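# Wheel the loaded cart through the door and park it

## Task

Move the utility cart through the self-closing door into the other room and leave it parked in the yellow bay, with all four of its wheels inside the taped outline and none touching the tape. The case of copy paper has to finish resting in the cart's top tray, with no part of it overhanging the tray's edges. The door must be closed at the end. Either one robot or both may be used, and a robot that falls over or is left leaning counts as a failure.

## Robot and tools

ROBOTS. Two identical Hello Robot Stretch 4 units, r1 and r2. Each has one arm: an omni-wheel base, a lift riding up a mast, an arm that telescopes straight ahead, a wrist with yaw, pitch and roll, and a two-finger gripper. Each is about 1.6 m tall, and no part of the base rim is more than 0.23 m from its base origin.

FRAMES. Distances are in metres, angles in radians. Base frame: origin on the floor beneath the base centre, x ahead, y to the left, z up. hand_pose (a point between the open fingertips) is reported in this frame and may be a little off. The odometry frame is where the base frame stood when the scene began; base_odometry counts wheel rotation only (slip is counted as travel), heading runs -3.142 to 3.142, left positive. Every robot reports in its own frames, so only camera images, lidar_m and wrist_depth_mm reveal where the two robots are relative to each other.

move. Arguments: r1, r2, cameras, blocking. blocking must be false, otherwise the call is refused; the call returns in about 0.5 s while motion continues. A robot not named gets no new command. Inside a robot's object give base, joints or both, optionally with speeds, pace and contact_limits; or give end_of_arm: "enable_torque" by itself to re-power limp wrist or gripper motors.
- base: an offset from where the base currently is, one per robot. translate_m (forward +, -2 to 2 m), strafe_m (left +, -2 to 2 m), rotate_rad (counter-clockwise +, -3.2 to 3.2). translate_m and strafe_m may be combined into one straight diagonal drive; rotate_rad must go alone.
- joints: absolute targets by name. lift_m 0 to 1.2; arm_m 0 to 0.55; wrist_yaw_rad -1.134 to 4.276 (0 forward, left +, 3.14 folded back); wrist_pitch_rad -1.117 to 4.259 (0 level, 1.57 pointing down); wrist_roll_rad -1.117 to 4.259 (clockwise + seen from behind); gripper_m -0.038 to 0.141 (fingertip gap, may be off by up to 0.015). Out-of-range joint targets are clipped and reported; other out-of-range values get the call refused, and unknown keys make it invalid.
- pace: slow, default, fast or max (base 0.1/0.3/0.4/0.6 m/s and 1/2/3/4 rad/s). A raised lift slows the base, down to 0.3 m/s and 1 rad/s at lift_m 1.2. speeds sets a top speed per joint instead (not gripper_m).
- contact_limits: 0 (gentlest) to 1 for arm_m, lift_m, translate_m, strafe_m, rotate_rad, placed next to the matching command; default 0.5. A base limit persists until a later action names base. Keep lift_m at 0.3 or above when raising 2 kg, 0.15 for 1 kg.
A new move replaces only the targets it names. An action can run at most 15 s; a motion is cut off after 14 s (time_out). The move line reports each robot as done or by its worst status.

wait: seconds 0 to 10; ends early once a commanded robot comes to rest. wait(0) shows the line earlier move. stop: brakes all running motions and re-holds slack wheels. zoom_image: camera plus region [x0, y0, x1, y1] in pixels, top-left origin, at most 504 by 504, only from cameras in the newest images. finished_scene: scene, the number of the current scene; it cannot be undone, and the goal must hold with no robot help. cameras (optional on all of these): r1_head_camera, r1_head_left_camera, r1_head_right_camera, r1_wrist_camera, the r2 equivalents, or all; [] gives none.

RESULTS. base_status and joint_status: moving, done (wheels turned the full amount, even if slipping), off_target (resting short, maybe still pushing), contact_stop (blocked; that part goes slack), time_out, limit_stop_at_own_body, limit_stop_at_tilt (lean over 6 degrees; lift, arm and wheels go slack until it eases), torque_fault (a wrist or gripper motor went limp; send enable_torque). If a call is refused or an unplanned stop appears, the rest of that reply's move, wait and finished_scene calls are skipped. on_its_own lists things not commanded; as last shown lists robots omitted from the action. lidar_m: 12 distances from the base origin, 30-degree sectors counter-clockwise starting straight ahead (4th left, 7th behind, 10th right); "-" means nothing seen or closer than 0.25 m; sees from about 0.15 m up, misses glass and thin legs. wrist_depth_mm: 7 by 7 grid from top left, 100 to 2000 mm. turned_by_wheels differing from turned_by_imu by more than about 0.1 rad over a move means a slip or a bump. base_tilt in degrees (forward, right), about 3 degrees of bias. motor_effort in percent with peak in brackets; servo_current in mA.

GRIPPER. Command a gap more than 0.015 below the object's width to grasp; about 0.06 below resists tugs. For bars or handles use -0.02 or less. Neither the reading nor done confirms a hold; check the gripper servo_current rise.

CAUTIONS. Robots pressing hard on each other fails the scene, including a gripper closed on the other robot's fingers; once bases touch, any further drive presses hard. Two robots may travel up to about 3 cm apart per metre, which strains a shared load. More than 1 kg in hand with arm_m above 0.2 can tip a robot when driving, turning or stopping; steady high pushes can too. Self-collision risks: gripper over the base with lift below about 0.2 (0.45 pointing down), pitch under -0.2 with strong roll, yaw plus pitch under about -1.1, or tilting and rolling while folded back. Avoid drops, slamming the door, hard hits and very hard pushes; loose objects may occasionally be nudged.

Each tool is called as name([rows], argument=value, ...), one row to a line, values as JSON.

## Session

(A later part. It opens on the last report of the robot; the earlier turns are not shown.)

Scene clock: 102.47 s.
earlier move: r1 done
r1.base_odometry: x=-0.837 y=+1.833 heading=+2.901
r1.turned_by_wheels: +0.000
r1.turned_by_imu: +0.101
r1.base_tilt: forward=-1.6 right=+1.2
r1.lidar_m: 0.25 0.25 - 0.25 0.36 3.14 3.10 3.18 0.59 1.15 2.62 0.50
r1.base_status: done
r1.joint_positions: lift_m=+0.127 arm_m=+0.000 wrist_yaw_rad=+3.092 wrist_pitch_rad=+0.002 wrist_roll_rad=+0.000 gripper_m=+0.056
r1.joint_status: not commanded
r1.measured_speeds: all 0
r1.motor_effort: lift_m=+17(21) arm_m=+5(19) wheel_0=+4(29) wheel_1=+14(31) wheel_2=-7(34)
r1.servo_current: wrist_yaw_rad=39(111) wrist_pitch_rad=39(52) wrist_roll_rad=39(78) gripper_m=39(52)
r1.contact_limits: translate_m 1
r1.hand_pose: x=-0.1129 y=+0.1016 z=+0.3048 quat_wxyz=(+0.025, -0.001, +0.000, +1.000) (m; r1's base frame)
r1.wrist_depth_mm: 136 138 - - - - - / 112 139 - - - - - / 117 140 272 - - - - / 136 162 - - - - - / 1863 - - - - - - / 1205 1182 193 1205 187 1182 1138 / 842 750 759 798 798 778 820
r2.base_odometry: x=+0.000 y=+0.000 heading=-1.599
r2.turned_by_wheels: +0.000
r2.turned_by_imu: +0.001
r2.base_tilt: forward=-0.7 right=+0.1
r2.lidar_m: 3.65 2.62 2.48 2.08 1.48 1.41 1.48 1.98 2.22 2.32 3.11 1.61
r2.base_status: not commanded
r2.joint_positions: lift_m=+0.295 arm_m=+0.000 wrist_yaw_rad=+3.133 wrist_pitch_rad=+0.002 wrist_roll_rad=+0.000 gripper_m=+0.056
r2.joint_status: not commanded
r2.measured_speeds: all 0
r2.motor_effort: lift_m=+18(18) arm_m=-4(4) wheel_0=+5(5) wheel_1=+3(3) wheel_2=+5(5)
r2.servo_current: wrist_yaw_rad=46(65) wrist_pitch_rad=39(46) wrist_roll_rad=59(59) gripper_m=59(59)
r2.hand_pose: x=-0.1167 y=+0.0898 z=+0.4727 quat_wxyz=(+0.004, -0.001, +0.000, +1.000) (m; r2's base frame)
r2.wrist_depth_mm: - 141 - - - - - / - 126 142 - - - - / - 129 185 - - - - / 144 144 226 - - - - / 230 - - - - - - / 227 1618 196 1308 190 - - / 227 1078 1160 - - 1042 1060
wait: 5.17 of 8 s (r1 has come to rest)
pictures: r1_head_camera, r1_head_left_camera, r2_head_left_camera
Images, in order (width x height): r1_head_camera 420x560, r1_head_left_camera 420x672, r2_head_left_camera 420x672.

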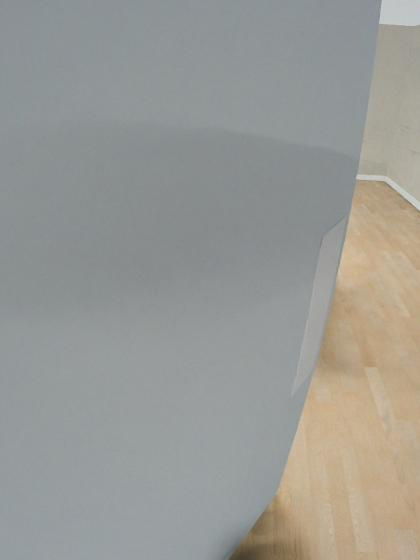

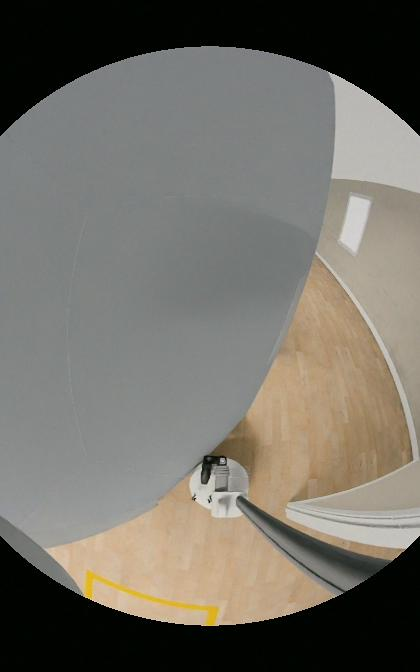

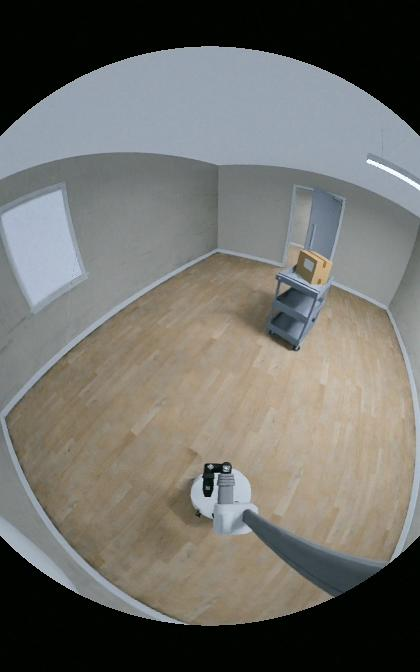

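move(blocking=false, cameras=[], r1={"base":{"translate_m":0.4},"contact_limits":{"translate_m":1},"pace":"default"})

wait(seconds=8, cameras=["r1_head_camera","r1_head_left_camera","r1_head_right_camera","r2_head_camera"])

Scene clock: 108.10 s.
move: r1 moving
r1.base_odometry: x=-0.867 y=+1.840 heading=+2.902
r1.turned_by_wheels: +0.001
r1.turned_by_imu: +0.001
r1.base_tilt: forward=-1.6 right=+1.3
r1.lidar_m: 0.25 0.25 - 0.25 0.32 3.19 3.13 3.17 0.61 1.33 2.60 0.56
r1.base_status: translate_m moving
r1.joint_positions: lift_m=+0.127 arm_m=+0.000 wrist_yaw_rad=+3.092 wrist_pitch_rad=+0.002 wrist_roll_rad=+0.000 gripper_m=+0.056
r1.joint_status: not commanded
r1.measured_speeds: translate_m=+0.124 strafe_m=+0.000 rotate_rad=-0.001 lift_m=+0.000 arm_m=+0.000 wrist_yaw_rad=+0.000 wrist_pitch_rad=+0.000 wrist_roll_rad=+0.000
r1.motor_effort: lift_m=+17(17) arm_m=+5(5) wheel_0=+7(13) wheel_1=+23(25) wheel_2=-18(20)
r1.servo_current: wrist_yaw_rad=65(65) wrist_pitch_rad=46(52) wrist_roll_rad=46(65) gripper_m=46(46)
r1.contact_limits: translate_m 1
r1.hand_pose: x=-0.1129 y=+0.1016 z=+0.3048 quat_wxyz=(+0.025, -0.001, +0.000, +1.000) (m; r1's base frame)
r1.wrist_depth_mm: - 138 - - - - - / 112 139 - - - - - / 115 139 265 - - - - / 136 156 - - - - - / 1921 - - - - - - / 1205 1160 194 1205 187 1160 1138 / 842 741 741 809 798 778 820
r2: as last shown
r2.turned_by_imu: +0.000
r2.lidar_m: 3.66 2.59 2.47 2.06 1.47 1.40 1.48 1.98 2.22 2.32 3.14 1.61
r2.servo_current: wrist_yaw_rad=46(65) wrist_pitch_rad=39(46) wrist_roll_rad=39(59) gripper_m=46(52)
r2.wrist_depth_mm: - 141 - - - - - / - 127 142 - - - - / - 129 185 - - - - / 144 143 227 - - - - / 231 - - - - - - / 227 1576 196 1308 190 - - / 227 1078 1138 - - 1025 1078
pictures: none
No camera images: "cameras" was empty.

Scene clock: 110.43 s.
earlier move: r1 done
r1.base_odometry: x=-1.225 y=+1.928 heading=+2.901
r1.turned_by_wheels: -0.001
r1.turned_by_imu: -0.001
r1.base_tilt: forward=-1.6 right=+1.2
r1.lidar_m: 0.36 0.25 - 0.25 0.25 0.49 3.54 0.83 0.91 2.46 2.65 3.84
r1.base_status: done
r1.joint_positions: lift_m=+0.127 arm_m=+0.000 wrist_yaw_rad=+3.092 wrist_pitch_rad=+0.002 wrist_roll_rad=+0.000 gripper_m=+0.056
r1.joint_status: not commanded
r1.measured_speeds: all 0
r1.motor_effort: lift_m=+17(17) arm_m=+5(5) wheel_0=+0(13) wheel_1=+8(25) wheel_2=-2(20)
r1.servo_current: wrist_yaw_rad=65(72) wrist_pitch_rad=39(52) wrist_roll_rad=39(72) gripper_m=46(52)
r1.contact_limits: translate_m 1
r1.hand_pose: x=-0.1129 y=+0.1016 z=+0.3048 quat_wxyz=(+0.025, -0.001, +0.000, +1.000) (m; r1's base frame)
r1.wrist_depth_mm: 136 138 - - - 407 221 / 112 139 - - - 415 225 / 117 139 273 - - 424 227 / 137 162 - - - 430 228 / 1921 - - - - 368 227 / 1205 1205 194 1205 187 362 227 / 842 741 768 820 788 281 226
r2.base_odometry: x=+0.000 y=+0.000 heading=-1.599
r2.turned_by_wheels: +0.000
r2.turned_by_imu: +0.000
r2.base_tilt: forward=-0.7 right=+0.0
r2.lidar_m: 3.67 2.63 2.50 2.08 1.49 1.40 1.49 1.99 2.21 2.31 3.14 1.61
r2.base_status: not commanded
r2.joint_positions: lift_m=+0.295 arm_m=+0.000 wrist_yaw_rad=+3.133 wrist_pitch_rad=+0.002 wrist_roll_rad=+0.000 gripper_m=+0.056
r2.joint_status: not commanded
r2.measured_speeds: all 0
r2.motor_effort: lift_m=+18(18) arm_m=-4(4) wheel_0=+5(6) wheel_1=+3(3) wheel_2=+5(5)
r2.servo_current: wrist_yaw_rad=39(65) wrist_pitch_rad=39(46) wrist_roll_rad=39(65) gripper_m=46(52)
r2.hand_pose: x=-0.1167 y=+0.0898 z=+0.4727 quat_wxyz=(+0.004, -0.001, +0.000, +1.000) (m; r2's base frame)
r2.wrist_depth_mm: - 141 - - - - - / - 126 142 - - - - / - 129 185 - - - - / 144 143 226 - - - - / 229 - - - - - - / 227 1576 196 1308 190 - - / 227 1060 1138 - - 1042 1060
wait: 2.33 of 8 s (r1 has come to rest)
pictures: r1_head_camera, r1_head_left_camera, r1_head_right_camera, r2_head_camera
Images, in order (width x height): r1_head_camera 420x560, r1_head_left_camera 420x672, r1_head_right_camera 420x672, r2_head_camera 420x560.

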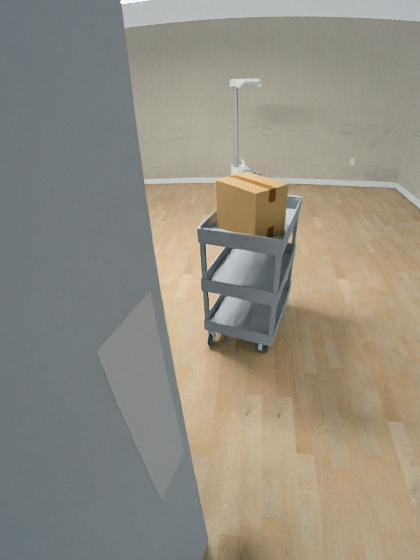

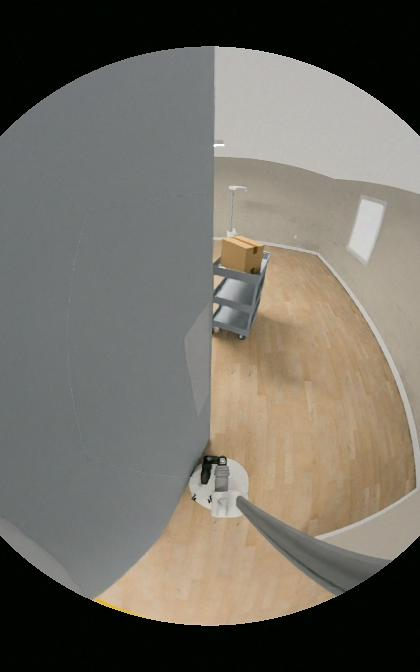

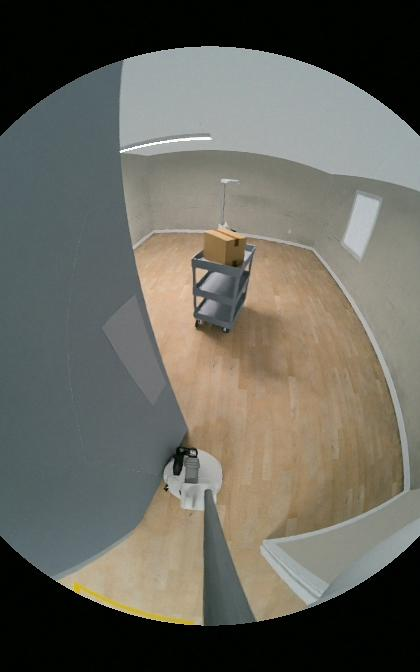

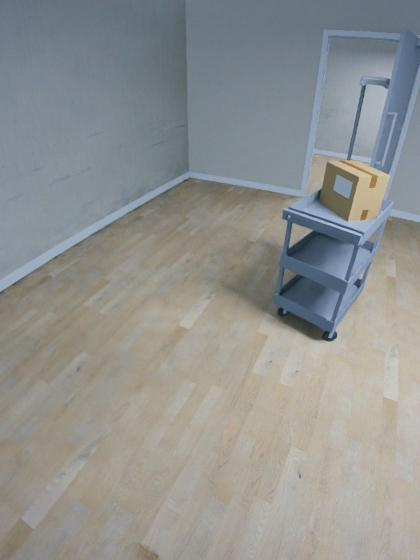

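move(blocking=false, cameras=[], r1={"base":{"strafe_m":0.38,"translate_m":0.12},"contact_limits":{"translate_m":0.9,"strafe_m":0.9},"pace":"default"})

wait(seconds=8, cameras=["r1_head_camera","r1_head_left_camera","r1_head_right_camera","r2_head_camera"])

r1: "contact_limits": translate_m and strafe_m are given together and make one move, which takes one limit: state it under one of them only
Scene clock: 116.87 s.
r1.base_odometry: x=-1.225 y=+1.928 heading=+2.901
r1.turned_by_wheels: +0.000
r1.turned_by_imu: +0.000
r1.base_tilt: forward=-1.6 right=+1.3
r1.lidar_m: 0.34 0.25 - 0.25 0.25 0.50 3.54 0.84 0.91 2.47 2.61 3.84
r1.base_status: done
r1.joint_positions: lift_m=+0.127 arm_m=+0.000 wrist_yaw_rad=+3.092 wrist_pitch_rad=+0.002 wrist_roll_rad=+0.000 gripper_m=+0.056
r1.joint_status: not commanded
r1.measured_speeds: all 0
r1.motor_effort: lift_m=+17(17) arm_m=+5(5) wheel_0=+0(13) wheel_1=+8(25) wheel_2=-2(20)
r1.servo_current: wrist_yaw_rad=33(72) wrist_pitch_rad=39(52) wrist_roll_rad=52(72) gripper_m=52(52)
r1.contact_limits: translate_m 1
r1.hand_pose: x=-0.1129 y=+0.1016 z=+0.3048 quat_wxyz=(+0.025, -0.001, +0.000, +1.000) (m; r1's base frame)
r1.wrist_depth_mm: 136 138 - - - 407 220 / 113 139 - - - 415 224 / 117 139 273 - - 421 227 / 137 162 - - - 430 228 / - - - - - 366 228 / 1182 1205 193 1229 187 366 227 / 842 741 750 798 798 278 225
r2.base_odometry: x=+0.000 y=+0.000 heading=-1.599
r2.turned_by_wheels: +0.000
r2.turned_by_imu: +0.000
r2.base_tilt: forward=-0.7 right=+0.1
r2.lidar_m: 3.65 2.61 2.50 2.08 1.46 1.41 1.47 1.98 2.22 2.29 3.14 1.61
r2.base_status: not commanded
r2.joint_positions: lift_m=+0.295 arm_m=+0.000 wrist_yaw_rad=+3.133 wrist_pitch_rad=+0.002 wrist_roll_rad=+0.000 gripper_m=+0.056
r2.joint_status: not commanded
r2.measured_speeds: all 0
r2.motor_effort: lift_m=+18(18) arm_m=-4(4) wheel_0=+5(6) wheel_1=+3(3) wheel_2=+5(5)
r2.servo_current: wrist_yaw_rad=46(65) wrist_pitch_rad=39(46) wrist_roll_rad=46(65) gripper_m=46(52)
r2.hand_pose: x=-0.1167 y=+0.0898 z=+0.4727 quat_wxyz=(+0.004, -0.001, +0.000, +1.000) (m; r2's base frame)
r2.wrist_depth_mm: - 141 - - - - - / - 127 141 - - - - / - 130 185 - - - - / 144 144 226 - - - - / 229 - - - - - - / 228 1537 196 1308 190 - - / 225 1078 1138 - - 1025 1078
pictures: none

not run: a call was refused earlier in this reply.

move(blocking=false, cameras=[], r1={"base":{"strafe_m":0.38,"translate_m":0.12},"contact_limits":{"strafe_m":0.9},"pace":"default"})

wait(seconds=8, cameras=["r1_head_camera","r1_head_left_camera","r1_head_right_camera","r2_head_camera"])

Scene clock: 130.90 s.
move: r1 moving
r1.base_odometry: x=-1.242 y=+1.901 heading=+2.900
r1.turned_by_wheels: -0.001
r1.turned_by_imu: -0.001
r1.base_tilt: forward=-1.5 right=+1.3
r1.lidar_m: 0.37 0.25 0.26 0.25 0.25 0.45 3.53 0.86 0.89 2.49 2.69 3.91
r1.base_status: translate_m moving; strafe_m moving
r1.joint_positions: lift_m=+0.127 arm_m=+0.000 wrist_yaw_rad=+3.092 wrist_pitch_rad=+0.002 wrist_roll_rad=+0.000 gripper_m=+0.056
r1.joint_status: not commanded
r1.measured_speeds: translate_m=+0.038 strafe_m=+0.117 rotate_rad=-0.004 lift_m=+0.000 arm_m=+0.000 wrist_yaw_rad=+0.000 wrist_pitch_rad=+0.000 wrist_roll_rad=+0.000
r1.motor_effort: lift_m=+17(17) arm_m=+5(5) wheel_0=-18(19) wheel_1=+17(17) wheel_2=-6(7)
r1.servo_current: wrist_yaw_rad=52(65) wrist_pitch_rad=39(46) wrist_roll_rad=65(65) gripper_m=39(46)
r1.contact_limits: strafe_m 0.9
r1.hand_pose: x=-0.1129 y=+0.1016 z=+0.3048 quat_wxyz=(+0.025, -0.001, +0.000, +1.000) (m; r1's base frame)
r1.wrist_depth_mm: 136 138 - - - 351 206 / 111 139 - - - 357 208 / 115 139 264 - - 359 211 / 136 156 - - - 364 211 / 1983 - - - - 366 211 / 1205 1182 193 1182 187 364 211 / 842 759 750 809 788 279 210
r2.base_odometry: x=+0.000 y=+0.000 heading=-1.599
r2.turned_by_wheels: +0.000
r2.turned_by_imu: +0.000
r2.base_tilt: forward=-0.7 right=+0.0
r2.lidar_m: 3.67 2.60 2.48 2.06 1.48 1.41 1.47 2.01 2.22 2.32 3.11 1.59
r2.base_status: not commanded
r2.joint_positions: lift_m=+0.295 arm_m=+0.000 wrist_yaw_rad=+3.133 wrist_pitch_rad=+0.002 wrist_roll_rad=+0.000 gripper_m=+0.056
r2.joint_status: not commanded
r2.measured_speeds: all 0
r2.motor_effort: lift_m=+18(18) arm_m=-4(4) wheel_0=+5(5) wheel_1=+3(3) wheel_2=+5(5)
r2.servo_current: wrist_yaw_rad=52(59) wrist_pitch_rad=39(46) wrist_roll_rad=52(59) gripper_m=46(52)
r2.hand_pose: x=-0.1167 y=+0.0898 z=+0.4727 quat_wxyz=(+0.004, -0.001, +0.000, +1.000) (m; r2's base frame)
r2.wrist_depth_mm: - 141 - - - - - / - 127 141 - - - - / - 129 185 - - - - / 144 144 226 - - - - / 230 - - - - - - / 226 1537 196 1366 190 - - / 226 1060 1138 - - 1042 1042
pictures: none
No camera images: "cameras" was empty.

Scene clock: 135.93 s.
earlier move: r1 contact_stop
r1.base_odometry: x=-1.396 y=+1.675 heading=+2.960
r1.turned_by_wheels: +0.060
r1.turned_by_imu: +0.108
r1.base_tilt: forward=-1.5 right=+1.3
r1.lidar_m: 1.45 0.25 0.25 - 0.25 0.31 3.58 1.06 1.21 2.72 3.04 1.38
r1.base_status: translate_m contact_stop (by the wheels' count: +0.104 of +0.120); strafe_m contact_stop (by the wheels' count: +0.286 of +0.380)
r1.joint_positions: lift_m=+0.127 arm_m=+0.000 wrist_yaw_rad=+3.091 wrist_pitch_rad=+0.002 wrist_roll_rad=+0.000 gripper_m=+0.056
r1.joint_status: not commanded
r1.measured_speeds: all 0
r1.on_its_own: the wheels are slack since a contact_stop
r1.motor_effort: lift_m=+20(20) arm_m=-4(5) wheel_0=+0(31) wheel_1=+0(35) wheel_2=+0(9)
r1.servo_current: wrist_yaw_rad=33(65) wrist_pitch_rad=46(52) wrist_roll_rad=39(72) gripper_m=39(46)
r1.contact_limits: strafe_m 0.9
r1.hand_pose: x=-0.1127 y=+0.1020 z=+0.3046 quat_wxyz=(+0.025, -0.001, +0.000, +1.000) (m; r1's base frame)
r1.wrist_depth_mm: 136 138 - - 436 232 - / 113 139 - - 449 219 - / 116 139 263 - 452 220 160 / 136 157 - - 459 222 160 / 1983 - - - 404 223 160 / 1205 1229 193 1205 187 223 169 / 854 759 759 798 407 192 -
r2.base_odometry: x=+0.000 y=+0.000 heading=-1.599
r2.turned_by_wheels: +0.000
r2.turned_by_imu: +0.001
r2.base_tilt: forward=-0.7 right=+0.1
r2.lidar_m: 3.68 2.60 2.49 2.06 1.47 1.39 1.44 2.01 2.22 2.32 3.10 1.59
r2.base_status: not commanded
r2.joint_positions: lift_m=+0.295 arm_m=+0.000 wrist_yaw_rad=+3.133 wrist_pitch_rad=+0.002 wrist_roll_rad=+0.000 gripper_m=+0.056
r2.joint_status: not commanded
r2.measured_speeds: all 0
r2.motor_effort: lift_m=+18(18) arm_m=-4(4) wheel_0=+5(5) wheel_1=+3(3) wheel_2=+5(5)
r2.servo_current: wrist_yaw_rad=46(65) wrist_pitch_rad=39(46) wrist_roll_rad=33(65) gripper_m=39(59)
r2.hand_pose: x=-0.1167 y=+0.0898 z=+0.4727 quat_wxyz=(+0.004, -0.001, +0.000, +1.000) (m; r2's base frame)
r2.wrist_depth_mm: - 141 - - - - - / - 126 142 - - - - / - 129 185 - - - - / 144 144 227 - - - - / 229 - - - - - - / 228 1576 196 1336 190 - - / 227 1060 1138 - - 1042 1060
wait: 5.03 of 8 s (r1 has come to rest)
pictures: r1_head_camera, r1_head_left_camera, r1_head_right_camera, r2_head_camera
Images, in order (width x height): r1_head_camera 420x560, r1_head_left_camera 420x672, r1_head_right_camera 420x672, r2_head_camera 420x560.

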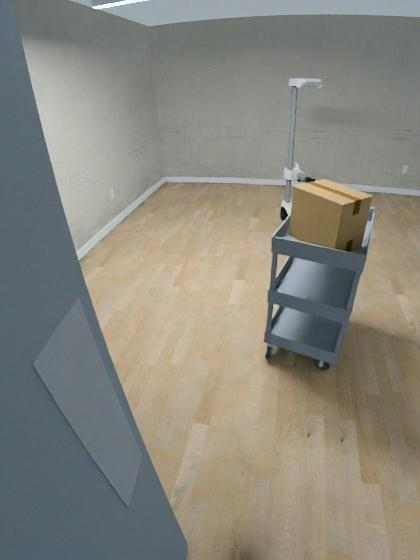

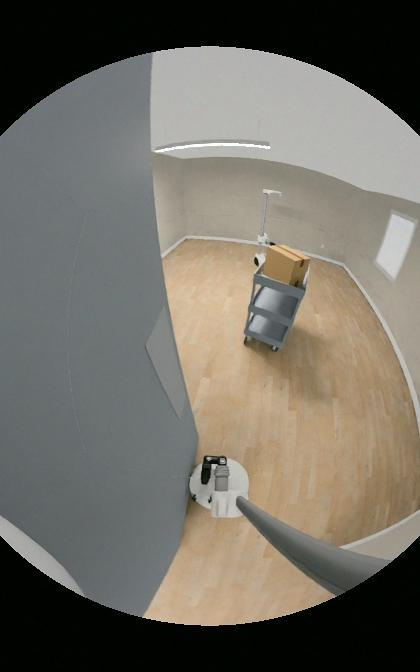

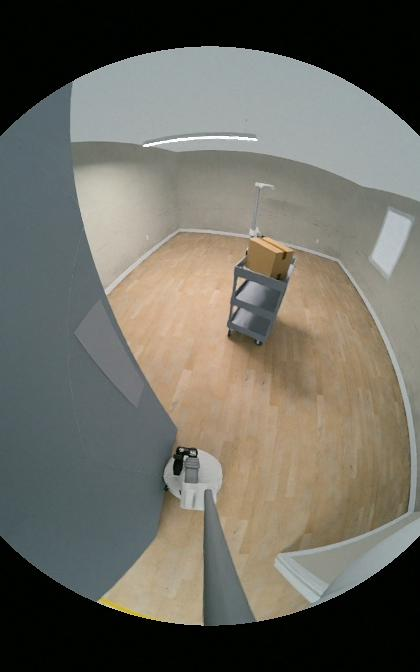

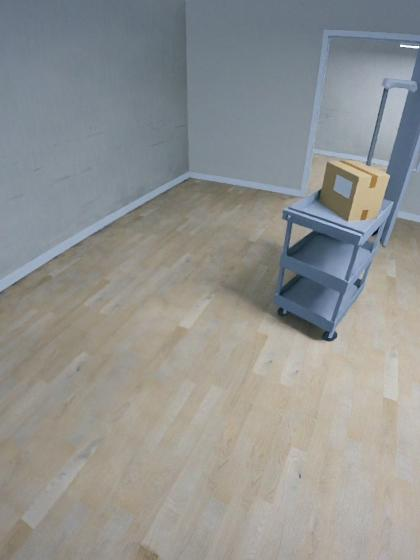

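move(blocking=false, cameras=[], r1={"base":{"translate_m":0.12},"contact_limits":{"translate_m":0.9}})

wait(seconds=4, cameras=[])

move(blocking=false, cameras=[], r1={"base":{"strafe_m":0.25},"contact_limits":{"strafe_m":1},"pace":"default"})

wait(seconds=5, cameras=["r1_head_camera","r1_head_left_camera","r1_head_right_camera","r2_head_camera"])

Scene clock: 148.90 s.
move: r1 moving
r1.base_odometry: x=-1.427 y=+1.681 heading=+2.961
r1.turned_by_wheels: +0.000
r1.turned_by_imu: +0.000
r1.base_tilt: forward=-1.6 right=+1.3
r1.lidar_m: 1.38 0.25 0.25 - 0.25 0.29 3.64 1.07 1.30 2.72 3.03 1.36
r1.base_status: translate_m moving
r1.joint_positions: lift_m=+0.127 arm_m=+0.000 wrist_yaw_rad=+3.091 wrist_pitch_rad=+0.002 wrist_roll_rad=+0.000 gripper_m=+0.056
r1.joint_status: not commanded
r1.measured_speeds: translate_m=+0.122 strafe_m=+0.001 rotate_rad=-0.004 lift_m=+0.000 arm_m=+0.000 wrist_yaw_rad=+0.000 wrist_pitch_rad=+0.000 wrist_roll_rad=+0.000
r1.motor_effort: lift_m=+19(20) arm_m=-4(4) wheel_0=+3(6) wheel_1=+11(12) wheel_2=-9(10)
r1.servo_current: wrist_yaw_rad=39(65) wrist_pitch_rad=33(52) wrist_roll_rad=33(65) gripper_m=46(46)
r1.contact_limits: translate_m 0.9
r1.hand_pose: x=-0.1127 y=+0.1020 z=+0.3046 quat_wxyz=(+0.025, -0.001, +0.000, +1.000) (m; r1's base frame)
r1.wrist_depth_mm: 136 139 - - 442 235 - / 112 139 - - 449 220 - / 115 139 257 - 459 220 160 / 137 153 - - 462 224 161 / 1921 - - - 407 224 161 / 1160 1205 193 1229 187 224 170 / 842 750 750 809 407 193 -
r2: as last shown
r2.turned_by_imu: +0.000
r2.base_tilt: forward=-0.7 right=+0.0
r2.lidar_m: 3.67 2.61 2.48 2.05 1.48 1.41 1.46 2.00 2.23 2.27 3.13 1.61
r2.servo_current: wrist_yaw_rad=52(59) wrist_pitch_rad=39(46) wrist_roll_rad=59(59) gripper_m=46(52)
r2.wrist_depth_mm: - 141 - - - - - / - 126 141 - - - - / - 130 185 - - - - / 144 143 226 - - - - / 229 - - - - - - / 228 1576 196 1336 190 - - / 227 1060 1138 - - 1042 1060
pictures: none
No camera images: "cameras" was empty.

Scene clock: 150.07 s.
earlier move: r1 done
r1.base_odometry: x=-1.514 y=+1.697 heading=+2.961
r1.turned_by_wheels: +0.000
r1.turned_by_imu: +0.000
r1.base_tilt: forward=-1.6 right=+1.3
r1.lidar_m: 1.33 0.26 0.25 - 0.25 0.31 4.15 1.16 1.45 2.72 3.06 1.28
r1.base_status: done
r1.joint_positions: lift_m=+0.127 arm_m=+0.000 wrist_yaw_rad=+3.091 wrist_pitch_rad=+0.002 wrist_roll_rad=+0.000 gripper_m=+0.056
r1.joint_status: not commanded
r1.measured_speeds: all 0
r1.motor_effort: lift_m=+19(20) arm_m=-4(4) wheel_0=-1(6) wheel_1=+7(13) wheel_2=-2(11)
r1.servo_current: wrist_yaw_rad=46(65) wrist_pitch_rad=46(52) wrist_roll_rad=59(65) gripper_m=39(46)
r1.contact_limits: translate_m 0.9
r1.hand_pose: x=-0.1127 y=+0.1020 z=+0.3046 quat_wxyz=(+0.025, -0.001, +0.000, +1.000) (m; r1's base frame)
r1.wrist_depth_mm: 136 138 - - 368 226 - / 113 139 - - 370 213 - / 117 140 270 - 377 215 166 / 137 160 - - 379 215 - / 1983 - - - 382 217 167 / 1205 1205 195 1160 190 216 167 / 842 759 750 809 384 188 -
r2.base_odometry: x=+0.000 y=+0.000 heading=-1.599
r2.turned_by_wheels: +0.000
r2.turned_by_imu: +0.000
r2.base_tilt: forward=-0.7 right=+0.0
r2.lidar_m: 3.67 2.58 2.49 2.03 1.48 1.40 1.47 2.01 2.22 2.32 3.13 1.61
r2.base_status: not commanded
r2.joint_positions: lift_m=+0.295 arm_m=+0.000 wrist_yaw_rad=+3.133 wrist_pitch_rad=+0.002 wrist_roll_rad=+0.000 gripper_m=+0.056
r2.joint_status: not commanded
r2.measured_speeds: all 0
r2.motor_effort: lift_m=+18(18) arm_m=-4(4) wheel_0=+5(5) wheel_1=+3(3) wheel_2=+5(5)
r2.servo_current: wrist_yaw_rad=46(59) wrist_pitch_rad=39(46) wrist_roll_rad=39(59) gripper_m=52(59)
r2.hand_pose: x=-0.1167 y=+0.0898 z=+0.4727 quat_wxyz=(+0.004, -0.001, +0.000, +1.000) (m; r2's base frame)
r2.wrist_depth_mm: - 141 - - - - - / - 126 142 - - - - / - 129 185 - - - - / 144 143 227 - - - - / 229 - - - - - - / 227 1537 196 1336 190 - - / 226 1078 1160 - - 1042 1060
wait: 1.17 of 4 s (r1 has come to rest)
pictures: none
No camera images: "cameras" was empty.

Scene clock: 150.57 s.
move: r1 moving
r1.base_odometry: x=-1.521 y=+1.662 heading=+2.960
r1.turned_by_wheels: +0.000
r1.turned_by_imu: +0.000
r1.base_tilt: forward=-1.6 right=+1.3
r1.lidar_m: 1.32 0.25 0.25 - 0.25 0.29 4.16 1.17 1.39 2.76 3.10 1.28
r1.base_status: strafe_m moving
r1.joint_positions: lift_m=+0.127 arm_m=+0.000 wrist_yaw_rad=+3.091 wrist_pitch_rad=+0.002 wrist_roll_rad=+0.000 gripper_m=+0.056
r1.joint_status: not commanded
r1.measured_speeds: translate_m=+0.000 strafe_m=+0.140 rotate_rad=+0.001 lift_m=+0.000 arm_m=+0.000 wrist_yaw_rad=+0.000 wrist_pitch_rad=+0.000 wrist_roll_rad=+0.000
r1.motor_effort: lift_m=+19(20) arm_m=-4(4) wheel_0=-20(20) wheel_1=+14(14) wheel_2=+1(2)
r1.servo_current: wrist_yaw_rad=59(59) wrist_pitch_rad=39(46) wrist_roll_rad=52(59) gripper_m=46(46)
r1.contact_limits: strafe_m 1
r1.hand_pose: x=-0.1127 y=+0.1020 z=+0.3046 quat_wxyz=(+0.025, -0.001, +0.000, +1.000) (m; r1's base frame)
r1.wrist_depth_mm: 136 138 - - 368 202 - / 113 139 - - 336 204 - / 116 139 271 - 375 205 - / 137 160 - - 382 206 - / 1983 - - - 343 207 162 / 1182 1205 194 1205 191 208 - / 866 759 759 153 342 182 -
r2: as last shown
r2.base_tilt: forward=-0.6 right=+0.1
r2.lidar_m: 3.64 2.59 2.47 2.07 1.48 1.40 1.48 2.00 2.23 2.32 3.13 1.60
r2.servo_current: wrist_yaw_rad=33(59) wrist_pitch_rad=39(46) wrist_roll_rad=46(65) gripper_m=52(52)
r2.wrist_depth_mm: - 140 - - - - - / - 127 141 - - - - / - 129 185 - - - - / 144 144 225 - - - - / 230 - - - - - - / 228 1576 196 1336 190 - - / 226 1060 1160 - - 1042 1060
pictures: none
No camera images: "cameras" was empty.

Scene clock: 151.77 s.
earlier move: r1 contact_stop
r1.base_odometry: x=-1.529 y=+1.581 heading=+2.997
r1.turned_by_wheels: +0.037
r1.turned_by_imu: +0.004
r1.base_tilt: forward=-1.6 right=+1.3
r1.lidar_m: 1.34 0.27 0.25 - 0.25 0.28 4.18 1.18 1.41 2.77 3.12 1.29
r1.base_status: strafe_m contact_stop (by the wheels' count: +0.117 of +0.250)
r1.joint_positions: lift_m=+0.127 arm_m=+0.000 wrist_yaw_rad=+3.090 wrist_pitch_rad=+0.002 wrist_roll_rad=+0.000 gripper_m=+0.056
r1.joint_status: not commanded
r1.measured_speeds: translate_m=+0.000 strafe_m=+0.000 rotate_rad=-0.001 lift_m=+0.000 arm_m=+0.000 wrist_yaw_rad=+0.000 wrist_pitch_rad=+0.000 wrist_roll_rad=+0.000
r1.on_its_own: the wheels are slack since a contact_stop
r1.motor_effort: lift_m=+21(21) arm_m=+3(4) wheel_0=+0(33) wheel_1=+0(34) wheel_2=+0(3)
r1.servo_current: wrist_yaw_rad=46(65) wrist_pitch_rad=39(52) wrist_roll_rad=39(72) gripper_m=46(46)
r1.contact_limits: strafe_m 1
r1.hand_pose: x=-0.1126 y=+0.1021 z=+0.3045 quat_wxyz=(+0.026, -0.001, +0.000, +1.000) (m; r1's base frame)
r1.wrist_depth_mm: - 138 - - 370 218 - / 110 138 - - 375 206 - / 116 139 254 - 382 207 163 / 135 151 - - 384 209 - / - - - - 349 211 165 / 1182 1229 193 1205 191 212 166 / 854 759 759 154 351 186 -
r2.base_odometry: x=+0.000 y=+0.000 heading=-1.599
r2.turned_by_wheels: +0.000
r2.turned_by_imu: +0.000
r2.base_tilt: forward=-0.6 right=+0.1
r2.lidar_m: 3.70 2.62 2.49 2.06 1.48 1.40 1.47 1.99 2.22 2.32 3.09 1.59
r2.base_status: not commanded
r2.joint_positions: lift_m=+0.295 arm_m=+0.000 wrist_yaw_rad=+3.133 wrist_pitch_rad=+0.002 wrist_roll_rad=+0.000 gripper_m=+0.056
r2.joint_status: not commanded
r2.measured_speeds: all 0
r2.motor_effort: lift_m=+18(18) arm_m=-3(4) wheel_0=+5(6) wheel_1=+3(3) wheel_2=+5(5)
r2.servo_current: wrist_yaw_rad=52(59) wrist_pitch_rad=39(46) wrist_roll_rad=52(65) gripper_m=46(59)
r2.hand_pose: x=-0.1167 y=+0.0898 z=+0.4727 quat_wxyz=(+0.004, -0.001, +0.000, +1.000) (m; r2's base frame)
r2.wrist_depth_mm: - 141 - - - - - / - 126 141 - - - - / - 129 184 - - - - / 144 144 226 - - - - / 230 - - - - - - / 227 1576 196 1336 190 - - / 226 1060 1160 - - 1042 1060
wait: 1.20 of 5 s (r1 has come to rest)
pictures: r1_head_camera, r1_head_left_camera, r1_head_right_camera, r2_head_camera
Images, in order (width x height): r1_head_camera 420x560, r1_head_left_camera 420x672, r1_head_right_camera 420x672, r2_head_camera 420x560.

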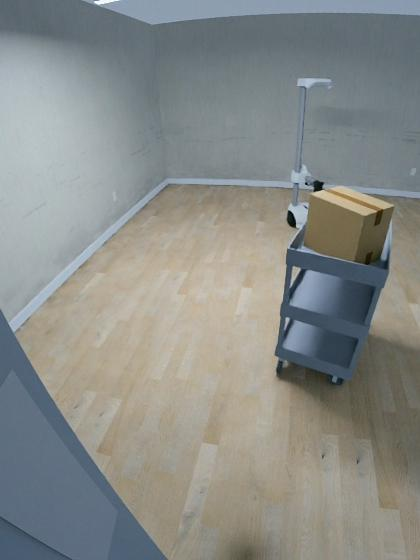

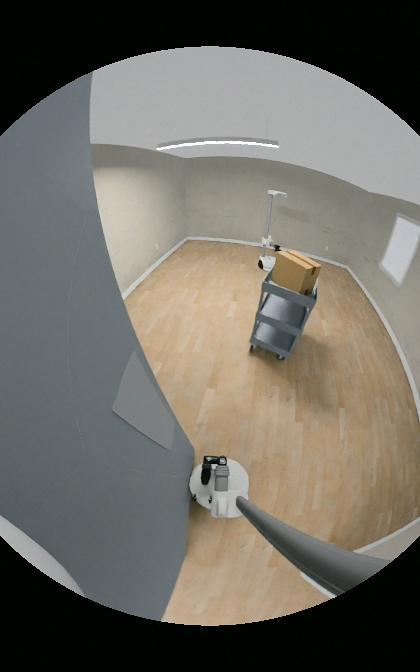

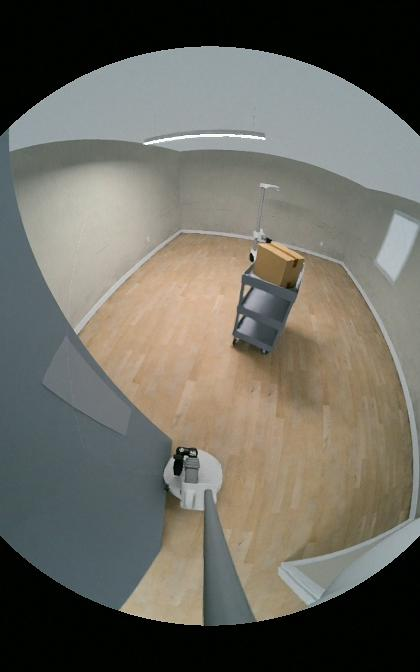

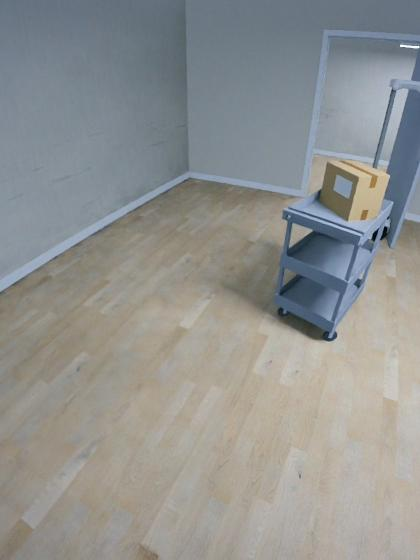

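move(blocking=false, cameras=[], r1={"base":{"translate_m":0.38},"contact_limits":{"translate_m":0.9}})

wait(seconds=4, cameras=["r1_head_camera","r1_head_left_camera","r1_head_right_camera","r2_head_camera"])

Scene clock: 176.40 s.
move: r1 moving
r1.base_odometry: x=-1.560 y=+1.585 heading=+2.998
r1.turned_by_wheels: +0.001
r1.turned_by_imu: +0.000
r1.base_tilt: forward=-1.6 right=+1.3
r1.lidar_m: 1.30 0.26 0.25 - 0.25 0.30 4.18 1.19 1.45 2.78 3.12 1.27
r1.base_status: translate_m moving
r1.joint_positions: lift_m=+0.127 arm_m=+0.000 wrist_yaw_rad=+3.090 wrist_pitch_rad=+0.002 wrist_roll_rad=+0.000 gripper_m=+0.056
r1.joint_status: not commanded
r1.measured_speeds: translate_m=+0.121 strafe_m=-0.002 rotate_rad=+0.000 lift_m=+0.000 arm_m=+0.000 wrist_yaw_rad=+0.000 wrist_pitch_rad=+0.000 wrist_roll_rad=+0.000
r1.motor_effort: lift_m=+21(21) arm_m=+4(4) wheel_0=+5(7) wheel_1=+10(15) wheel_2=-8(10)
r1.servo_current: wrist_yaw_rad=52(59) wrist_pitch_rad=39(46) wrist_roll_rad=65(65) gripper_m=46(46)
r1.contact_limits: translate_m 0.9
r1.hand_pose: x=-0.1126 y=+0.1021 z=+0.3045 quat_wxyz=(+0.026, -0.001, +0.000, +1.000) (m; r1's base frame)
r1.wrist_depth_mm: - 137 - - 392 227 - / - 138 - - 404 216 - / 111 138 221 - 407 219 162 / 124 142 - - 410 218 163 / 1708 - - - 373 221 163 / 1229 1182 193 1205 191 221 163 / 866 759 768 798 379 193 -
r2: as last shown
r2.turned_by_imu: +0.002
r2.base_tilt: forward=-0.6 right=+0.0
r2.lidar_m: 3.66 2.61 2.49 2.06 1.47 1.38 1.44 1.99 2.23 2.32 3.11 1.62
r2.motor_effort: lift_m=+18(18) arm_m=-4(4) wheel_0=+4(5) wheel_1=+3(3) wheel_2=+4(5)
r2.servo_current: wrist_yaw_rad=39(46) wrist_pitch_rad=33(46) wrist_roll_rad=39(52) gripper_m=46(52)
r2.wrist_depth_mm: - 141 - - - - - / - 126 141 - - - - / - 129 185 - - - - / 144 144 227 - - - - / 230 - - - - - - / 227 1537 196 1336 190 - - / 227 1060 1138 - - 1060 1078
pictures: none
No camera images: "cameras" was empty.

Scene clock: 178.67 s.
earlier move: r1 done
r1.base_odometry: x=-1.905 y=+1.635 heading=+2.998
r1.turned_by_wheels: +0.000
r1.turned_by_imu: +0.004
r1.base_tilt: forward=-1.6 right=+1.3
r1.lidar_m: 3.12 2.28 1.89 1.87 0.25 0.27 0.85 1.51 2.11 2.83 3.22 0.96
r1.base_status: done
r1.joint_positions: lift_m=+0.127 arm_m=+0.000 wrist_yaw_rad=+3.090 wrist_pitch_rad=+0.002 wrist_roll_rad=+0.000 gripper_m=+0.056
r1.joint_status: not commanded
r1.measured_speeds: all 0
r1.motor_effort: lift_m=+21(21) arm_m=+4(4) wheel_0=-1(12) wheel_1=+4(34) wheel_2=+2(12)
r1.servo_current: wrist_yaw_rad=52(72) wrist_pitch_rad=46(46) wrist_roll_rad=26(65) gripper_m=39(52)
r1.contact_limits: translate_m 0.9
r1.hand_pose: x=-0.1126 y=+0.1021 z=+0.3045 quat_wxyz=(+0.026, -0.001, +0.000, +1.000) (m; r1's base frame)
r1.wrist_depth_mm: 136 139 - - 300 214 - / 113 139 - - 306 215 - / 116 139 266 - 307 215 - / 136 156 - - 312 215 - / 151 - - 1983 315 216 - / 1205 1255 193 1205 191 216 1025 / 854 759 759 153 285 216 809
r2.base_odometry: x=+0.000 y=+0.000 heading=-1.599
r2.turned_by_wheels: +0.000
r2.turned_by_imu: +0.000
r2.base_tilt: forward=-0.7 right=+0.1
r2.lidar_m: 3.63 2.60 2.47 2.05 1.48 1.41 1.48 1.99 2.23 2.33 3.09 1.59
r2.base_status: not commanded
r2.joint_positions: lift_m=+0.295 arm_m=+0.000 wrist_yaw_rad=+3.133 wrist_pitch_rad=+0.002 wrist_roll_rad=+0.000 gripper_m=+0.056
r2.joint_status: not commanded
r2.measured_speeds: all 0
r2.motor_effort: lift_m=+18(18) arm_m=-4(4) wheel_0=+5(5) wheel_1=+3(3) wheel_2=+5(5)
r2.servo_current: wrist_yaw_rad=46(59) wrist_pitch_rad=46(52) wrist_roll_rad=46(65) gripper_m=59(59)
r2.hand_pose: x=-0.1167 y=+0.0898 z=+0.4727 quat_wxyz=(+0.004, -0.001, +0.000, +1.000) (m; r2's base frame)
r2.wrist_depth_mm: - 140 - - - - - / - 126 142 - - - - / - 129 185 - - - - / 144 143 226 - - - - / 230 - - - - - - / 228 1576 196 1281 190 - - / 226 1078 1138 - - 1042 1060
wait: 2.27 of 4 s (r1 has come to rest)
pictures: r1_head_camera, r1_head_left_camera, r1_head_right_camera, r2_head_camera
Images, in order (width x height): r1_head_camera 420x560, r1_head_left_camera 420x672, r1_head_right_camera 420x672, r2_head_camera 420x560.

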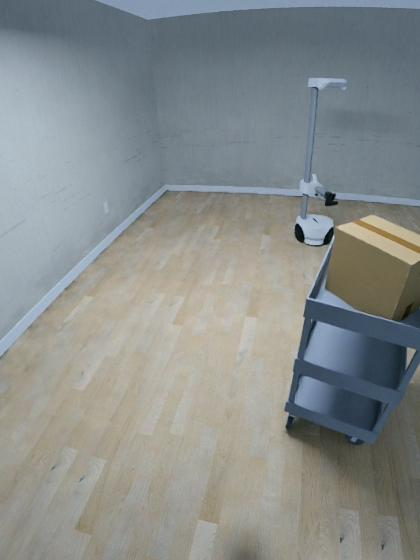

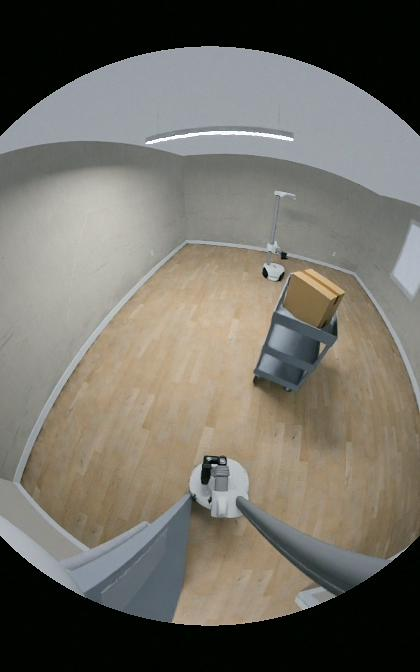

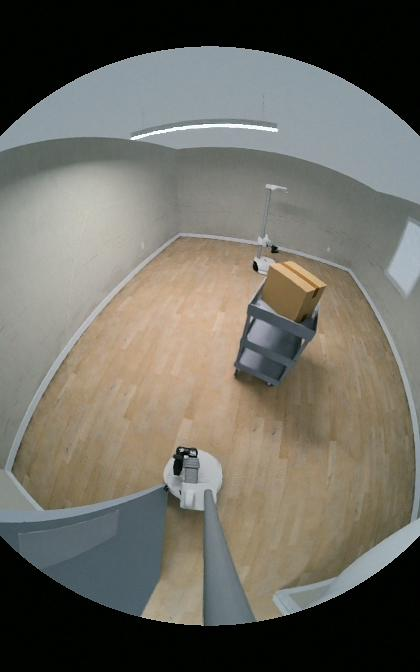

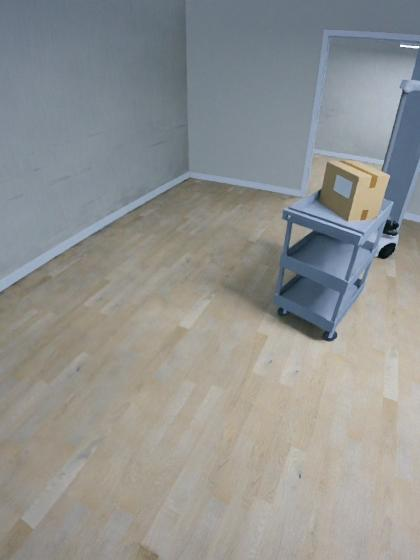

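zoom_image(camera="r1_head_camera", region=[260, 180, 420, 460])

zoom_image(camera="r1_head_right_camera", region=[200, 240, 360, 400])

Scaled by 1.800 from the camera's 420x560 image, which has a finer 600x800 frame.

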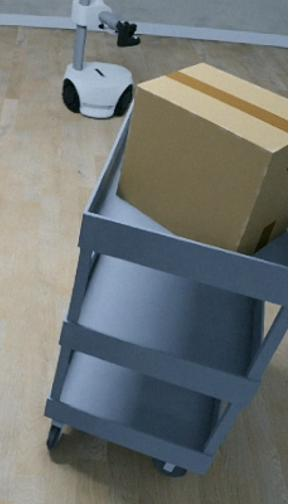

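Scaled by 3.150 from the camera's 420x672 image, which has a finer 600x960 frame.

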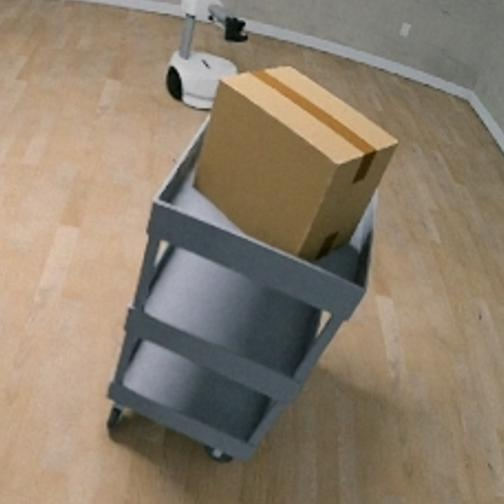

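move(blocking=false, cameras=[], r2={"base":{"rotate_rad":-0.5},"joints":{"lift_m":0.6}})

wait(seconds=3, cameras=["r2_head_camera","r2_head_left_camera","r2_head_right_camera"])

wait(seconds=0.5, cameras=["r2_head_camera"])

Scene clock: 210.03 s.
move: r2 moving
r1: as last shown
r1.turned_by_imu: +0.000
r1.lidar_m: 3.10 2.29 1.89 1.87 0.25 0.27 0.86 1.51 2.09 2.84 3.23 0.96
r1.motor_effort: lift_m=+21(21) arm_m=+4(4) wheel_0=+0(1) wheel_1=+4(4) wheel_2=+2(2)
r1.servo_current: wrist_yaw_rad=52(59) wrist_pitch_rad=46(46) wrist_roll_rad=52(59) gripper_m=39(46)
r1.contact_limits: translate_m 0.9
r1.wrist_depth_mm: 136 138 - - 298 214 - / 113 139 - - 306 215 - / 116 139 265 - 307 216 - / 136 156 - - 314 215 - / 151 - - 1921 317 216 - / 1205 1229 193 1205 191 216 1008 / 854 750 750 153 285 217 798
r2.base_odometry: x=+0.000 y=+0.000 heading=-1.851
r2.turned_by_wheels: -0.252
r2.turned_by_imu: -0.245
r2.base_tilt: forward=-0.7 right=+0.1
r2.lidar_m: 1.61 2.96 2.48 2.46 1.68 1.41 1.40 1.63 2.23 2.22 2.58 1.62
r2.base_status: rotate_rad moving
r2.joint_positions: lift_m=+0.333 arm_m=+0.000 wrist_yaw_rad=+3.133 wrist_pitch_rad=+0.002 wrist_roll_rad=+0.000 gripper_m=+0.056
r2.joint_status: lift_m moving
r2.measured_speeds: translate_m=+0.001 strafe_m=+0.000 rotate_rad=-0.967 lift_m=+0.146 arm_m=+0.000 wrist_yaw_rad=+0.000 wrist_pitch_rad=+0.000 wrist_roll_rad=+0.000
r2.motor_effort: lift_m=+23(23) arm_m=-3(4) wheel_0=+9(11) wheel_1=+8(11) wheel_2=+9(11)
r2.servo_current: wrist_yaw_rad=46(65) wrist_pitch_rad=39(39) wrist_roll_rad=46(59) gripper_m=52(59)
r2.hand_pose: x=-0.1167 y=+0.0898 z=+0.5104 quat_wxyz=(+0.004, -0.001, +0.000, +1.000) (m; r2's base frame)
r2.wrist_depth_mm: - 140 - - - - - / - 126 142 - - - - / - 130 185 - - - - / 144 144 208 - - - - / 220 - - - - - - / 228 1537 193 171 189 - - / 226 1118 1229 - - 1098 1138
pictures: none
No camera images: "cameras" was empty.

Scene clock: 211.83 s.
earlier move: r2 done
r1.base_odometry: x=-1.905 y=+1.635 heading=+2.998
r1.turned_by_wheels: +0.000
r1.turned_by_imu: +0.000
r1.base_tilt: forward=-1.6 right=+1.3
r1.lidar_m: 3.12 2.27 1.90 1.87 0.25 0.25 0.85 1.48 2.11 2.84 3.22 0.96
r1.base_status: not commanded
r1.joint_positions: lift_m=+0.127 arm_m=+0.000 wrist_yaw_rad=+3.090 wrist_pitch_rad=+0.002 wrist_roll_rad=+0.000 gripper_m=+0.056
r1.joint_status: not commanded
r1.measured_speeds: all 0
r1.motor_effort: lift_m=+21(21) arm_m=+4(4) wheel_0=-1(1) wheel_1=+4(4) wheel_2=+2(2)
r1.servo_current: wrist_yaw_rad=72(72) wrist_pitch_rad=39(52) wrist_roll_rad=39(59) gripper_m=39(46)
r1.contact_limits: translate_m 0.9
r1.hand_pose: x=-0.1126 y=+0.1021 z=+0.3045 quat_wxyz=(+0.026, -0.001, +0.000, +1.000) (m; r1's base frame)
r1.wrist_depth_mm: 136 139 - - 301 215 - / 113 139 - - 304 214 - / 116 139 265 - 309 216 - / 136 155 - - 310 216 - / 150 - - 1983 317 216 - / 1229 1205 193 1182 191 216 1025 / 854 759 759 154 282 217 809
r2.base_odometry: x=+0.000 y=+0.000 heading=-2.098
r2.turned_by_wheels: -0.247
r2.turned_by_imu: -0.241
r2.base_tilt: forward=-0.7 right=+0.0
r2.lidar_m: 1.61 3.55 2.62 2.49 2.00 1.46 1.40 1.47 2.04 2.21 2.29 3.20
r2.base_status: done
r2.joint_positions: lift_m=+0.600 arm_m=+0.000 wrist_yaw_rad=+3.133 wrist_pitch_rad=+0.002 wrist_roll_rad=+0.000 gripper_m=+0.056
r2.joint_status: all done
r2.measured_speeds: all 0
r2.motor_effort: lift_m=+21(25) arm_m=-4(4) wheel_0=+3(11) wheel_1=+1(11) wheel_2=+3(11)
r2.servo_current: wrist_yaw_rad=59(65) wrist_pitch_rad=39(46) wrist_roll_rad=39(59) gripper_m=46(59)
r2.hand_pose: x=-0.1167 y=+0.0898 z=+0.7775 quat_wxyz=(+0.004, -0.001, +0.000, +1.000) (m; r2's base frame)
r2.wrist_depth_mm: - 140 - - - - - / - 126 141 - - - - / - 129 185 - - - - / 144 143 218 - - - - / 220 - - - - - - / 220 - 189 - 189 - - / 224 - - - - - -
wait: 1.80 of 3 s (r2 has come to rest)
pictures: r2_head_camera, r2_head_left_camera, r2_head_right_camera
Images, in order (width x height): r2_head_camera 420x560, r2_head_left_camera 420x672, r2_head_right_camera 420x672.

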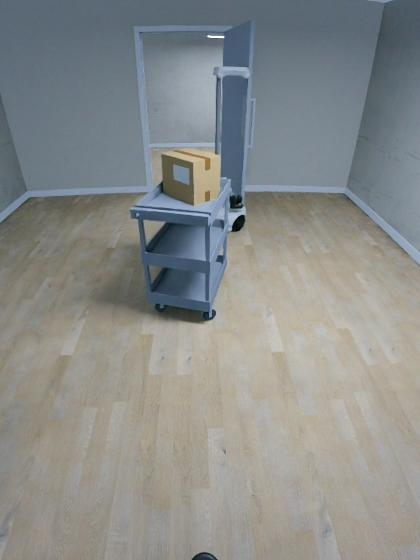

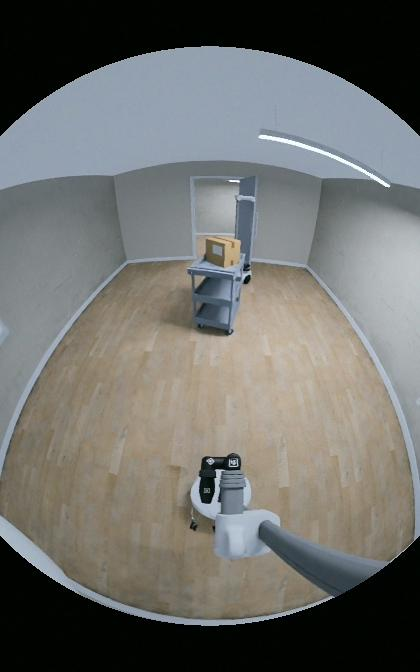

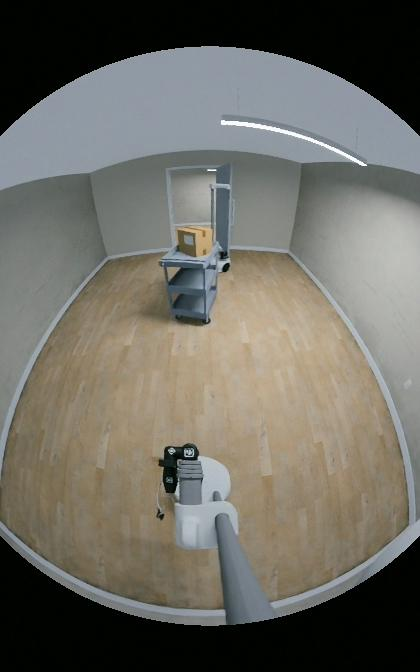

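Scene clock: 212.33 s.
r1.base_odometry: x=-1.905 y=+1.635 heading=+2.998
r1.turned_by_wheels: +0.000
r1.turned_by_imu: +0.000
r1.base_tilt: forward=-1.7 right=+1.3
r1.lidar_m: 3.14 2.27 1.88 1.89 0.25 0.28 0.87 1.48 2.11 2.84 3.20 0.95
r1.base_status: not commanded
r1.joint_positions: lift_m=+0.127 arm_m=+0.000 wrist_yaw_rad=+3.090 wrist_pitch_rad=+0.002 wrist_roll_rad=+0.000 gripper_m=+0.056
r1.joint_status: not commanded
r1.measured_speeds: all 0
r1.motor_effort: lift_m=+21(21) arm_m=+4(4) wheel_0=+0(1) wheel_1=+4(4) wheel_2=+2(2)
r1.servo_current: wrist_yaw_rad=39(72) wrist_pitch_rad=39(52) wrist_roll_rad=52(59) gripper_m=39(46)
r1.contact_limits: translate_m 0.9
r1.hand_pose: x=-0.1126 y=+0.1021 z=+0.3045 quat_wxyz=(+0.026, -0.001, +0.000, +1.000) (m; r1's base frame)
r1.wrist_depth_mm: 136 138 - - 300 214 - / 113 139 - - 307 215 - / 116 139 265 - 306 216 - / 136 155 - - 314 216 - / 151 - - 1983 314 216 - / 1229 1205 194 1182 191 217 1025 / 866 759 759 153 286 217 820
r2.base_odometry: x=+0.000 y=+0.000 heading=-2.098
r2.turned_by_wheels: +0.000
r2.turned_by_imu: +0.000
r2.base_tilt: forward=-0.7 right=+0.1
r2.lidar_m: 1.59 3.53 2.59 2.49 2.03 1.47 1.40 1.50 2.04 2.22 2.34 3.23
r2.base_status: done
r2.joint_positions: lift_m=+0.600 arm_m=+0.000 wrist_yaw_rad=+3.133 wrist_pitch_rad=+0.002 wrist_roll_rad=+0.000 gripper_m=+0.056
r2.joint_status: all done
r2.measured_speeds: all 0
r2.motor_effort: lift_m=+21(25) arm_m=-4(4) wheel_0=+3(11) wheel_1=+1(11) wheel_2=+2(11)
r2.servo_current: wrist_yaw_rad=46(65) wrist_pitch_rad=33(46) wrist_roll_rad=46(59) gripper_m=46(59)
r2.hand_pose: x=-0.1167 y=+0.0898 z=+0.7775 quat_wxyz=(+0.004, -0.001, +0.000, +1.000) (m; r2's base frame)
r2.wrist_depth_mm: - 141 - - - - - / - 126 142 - - - - / - 129 184 - - - - / 144 144 218 - - - - / 220 - - - - - - / 219 - 189 - 188 - - / 224 - - - - - -
wait: 0.50 s; at rest by 0.27 s
pictures: r2_head_camera
Images, in order (width x height): r2_head_camera 420x560.

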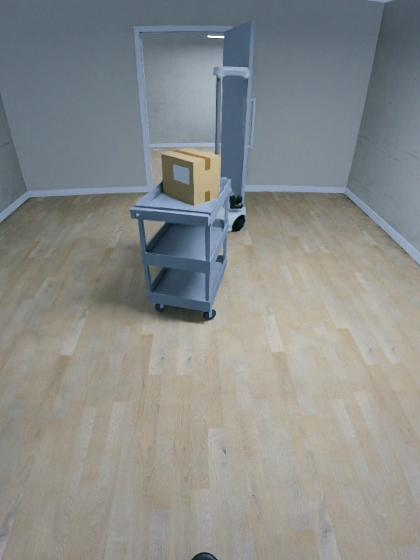

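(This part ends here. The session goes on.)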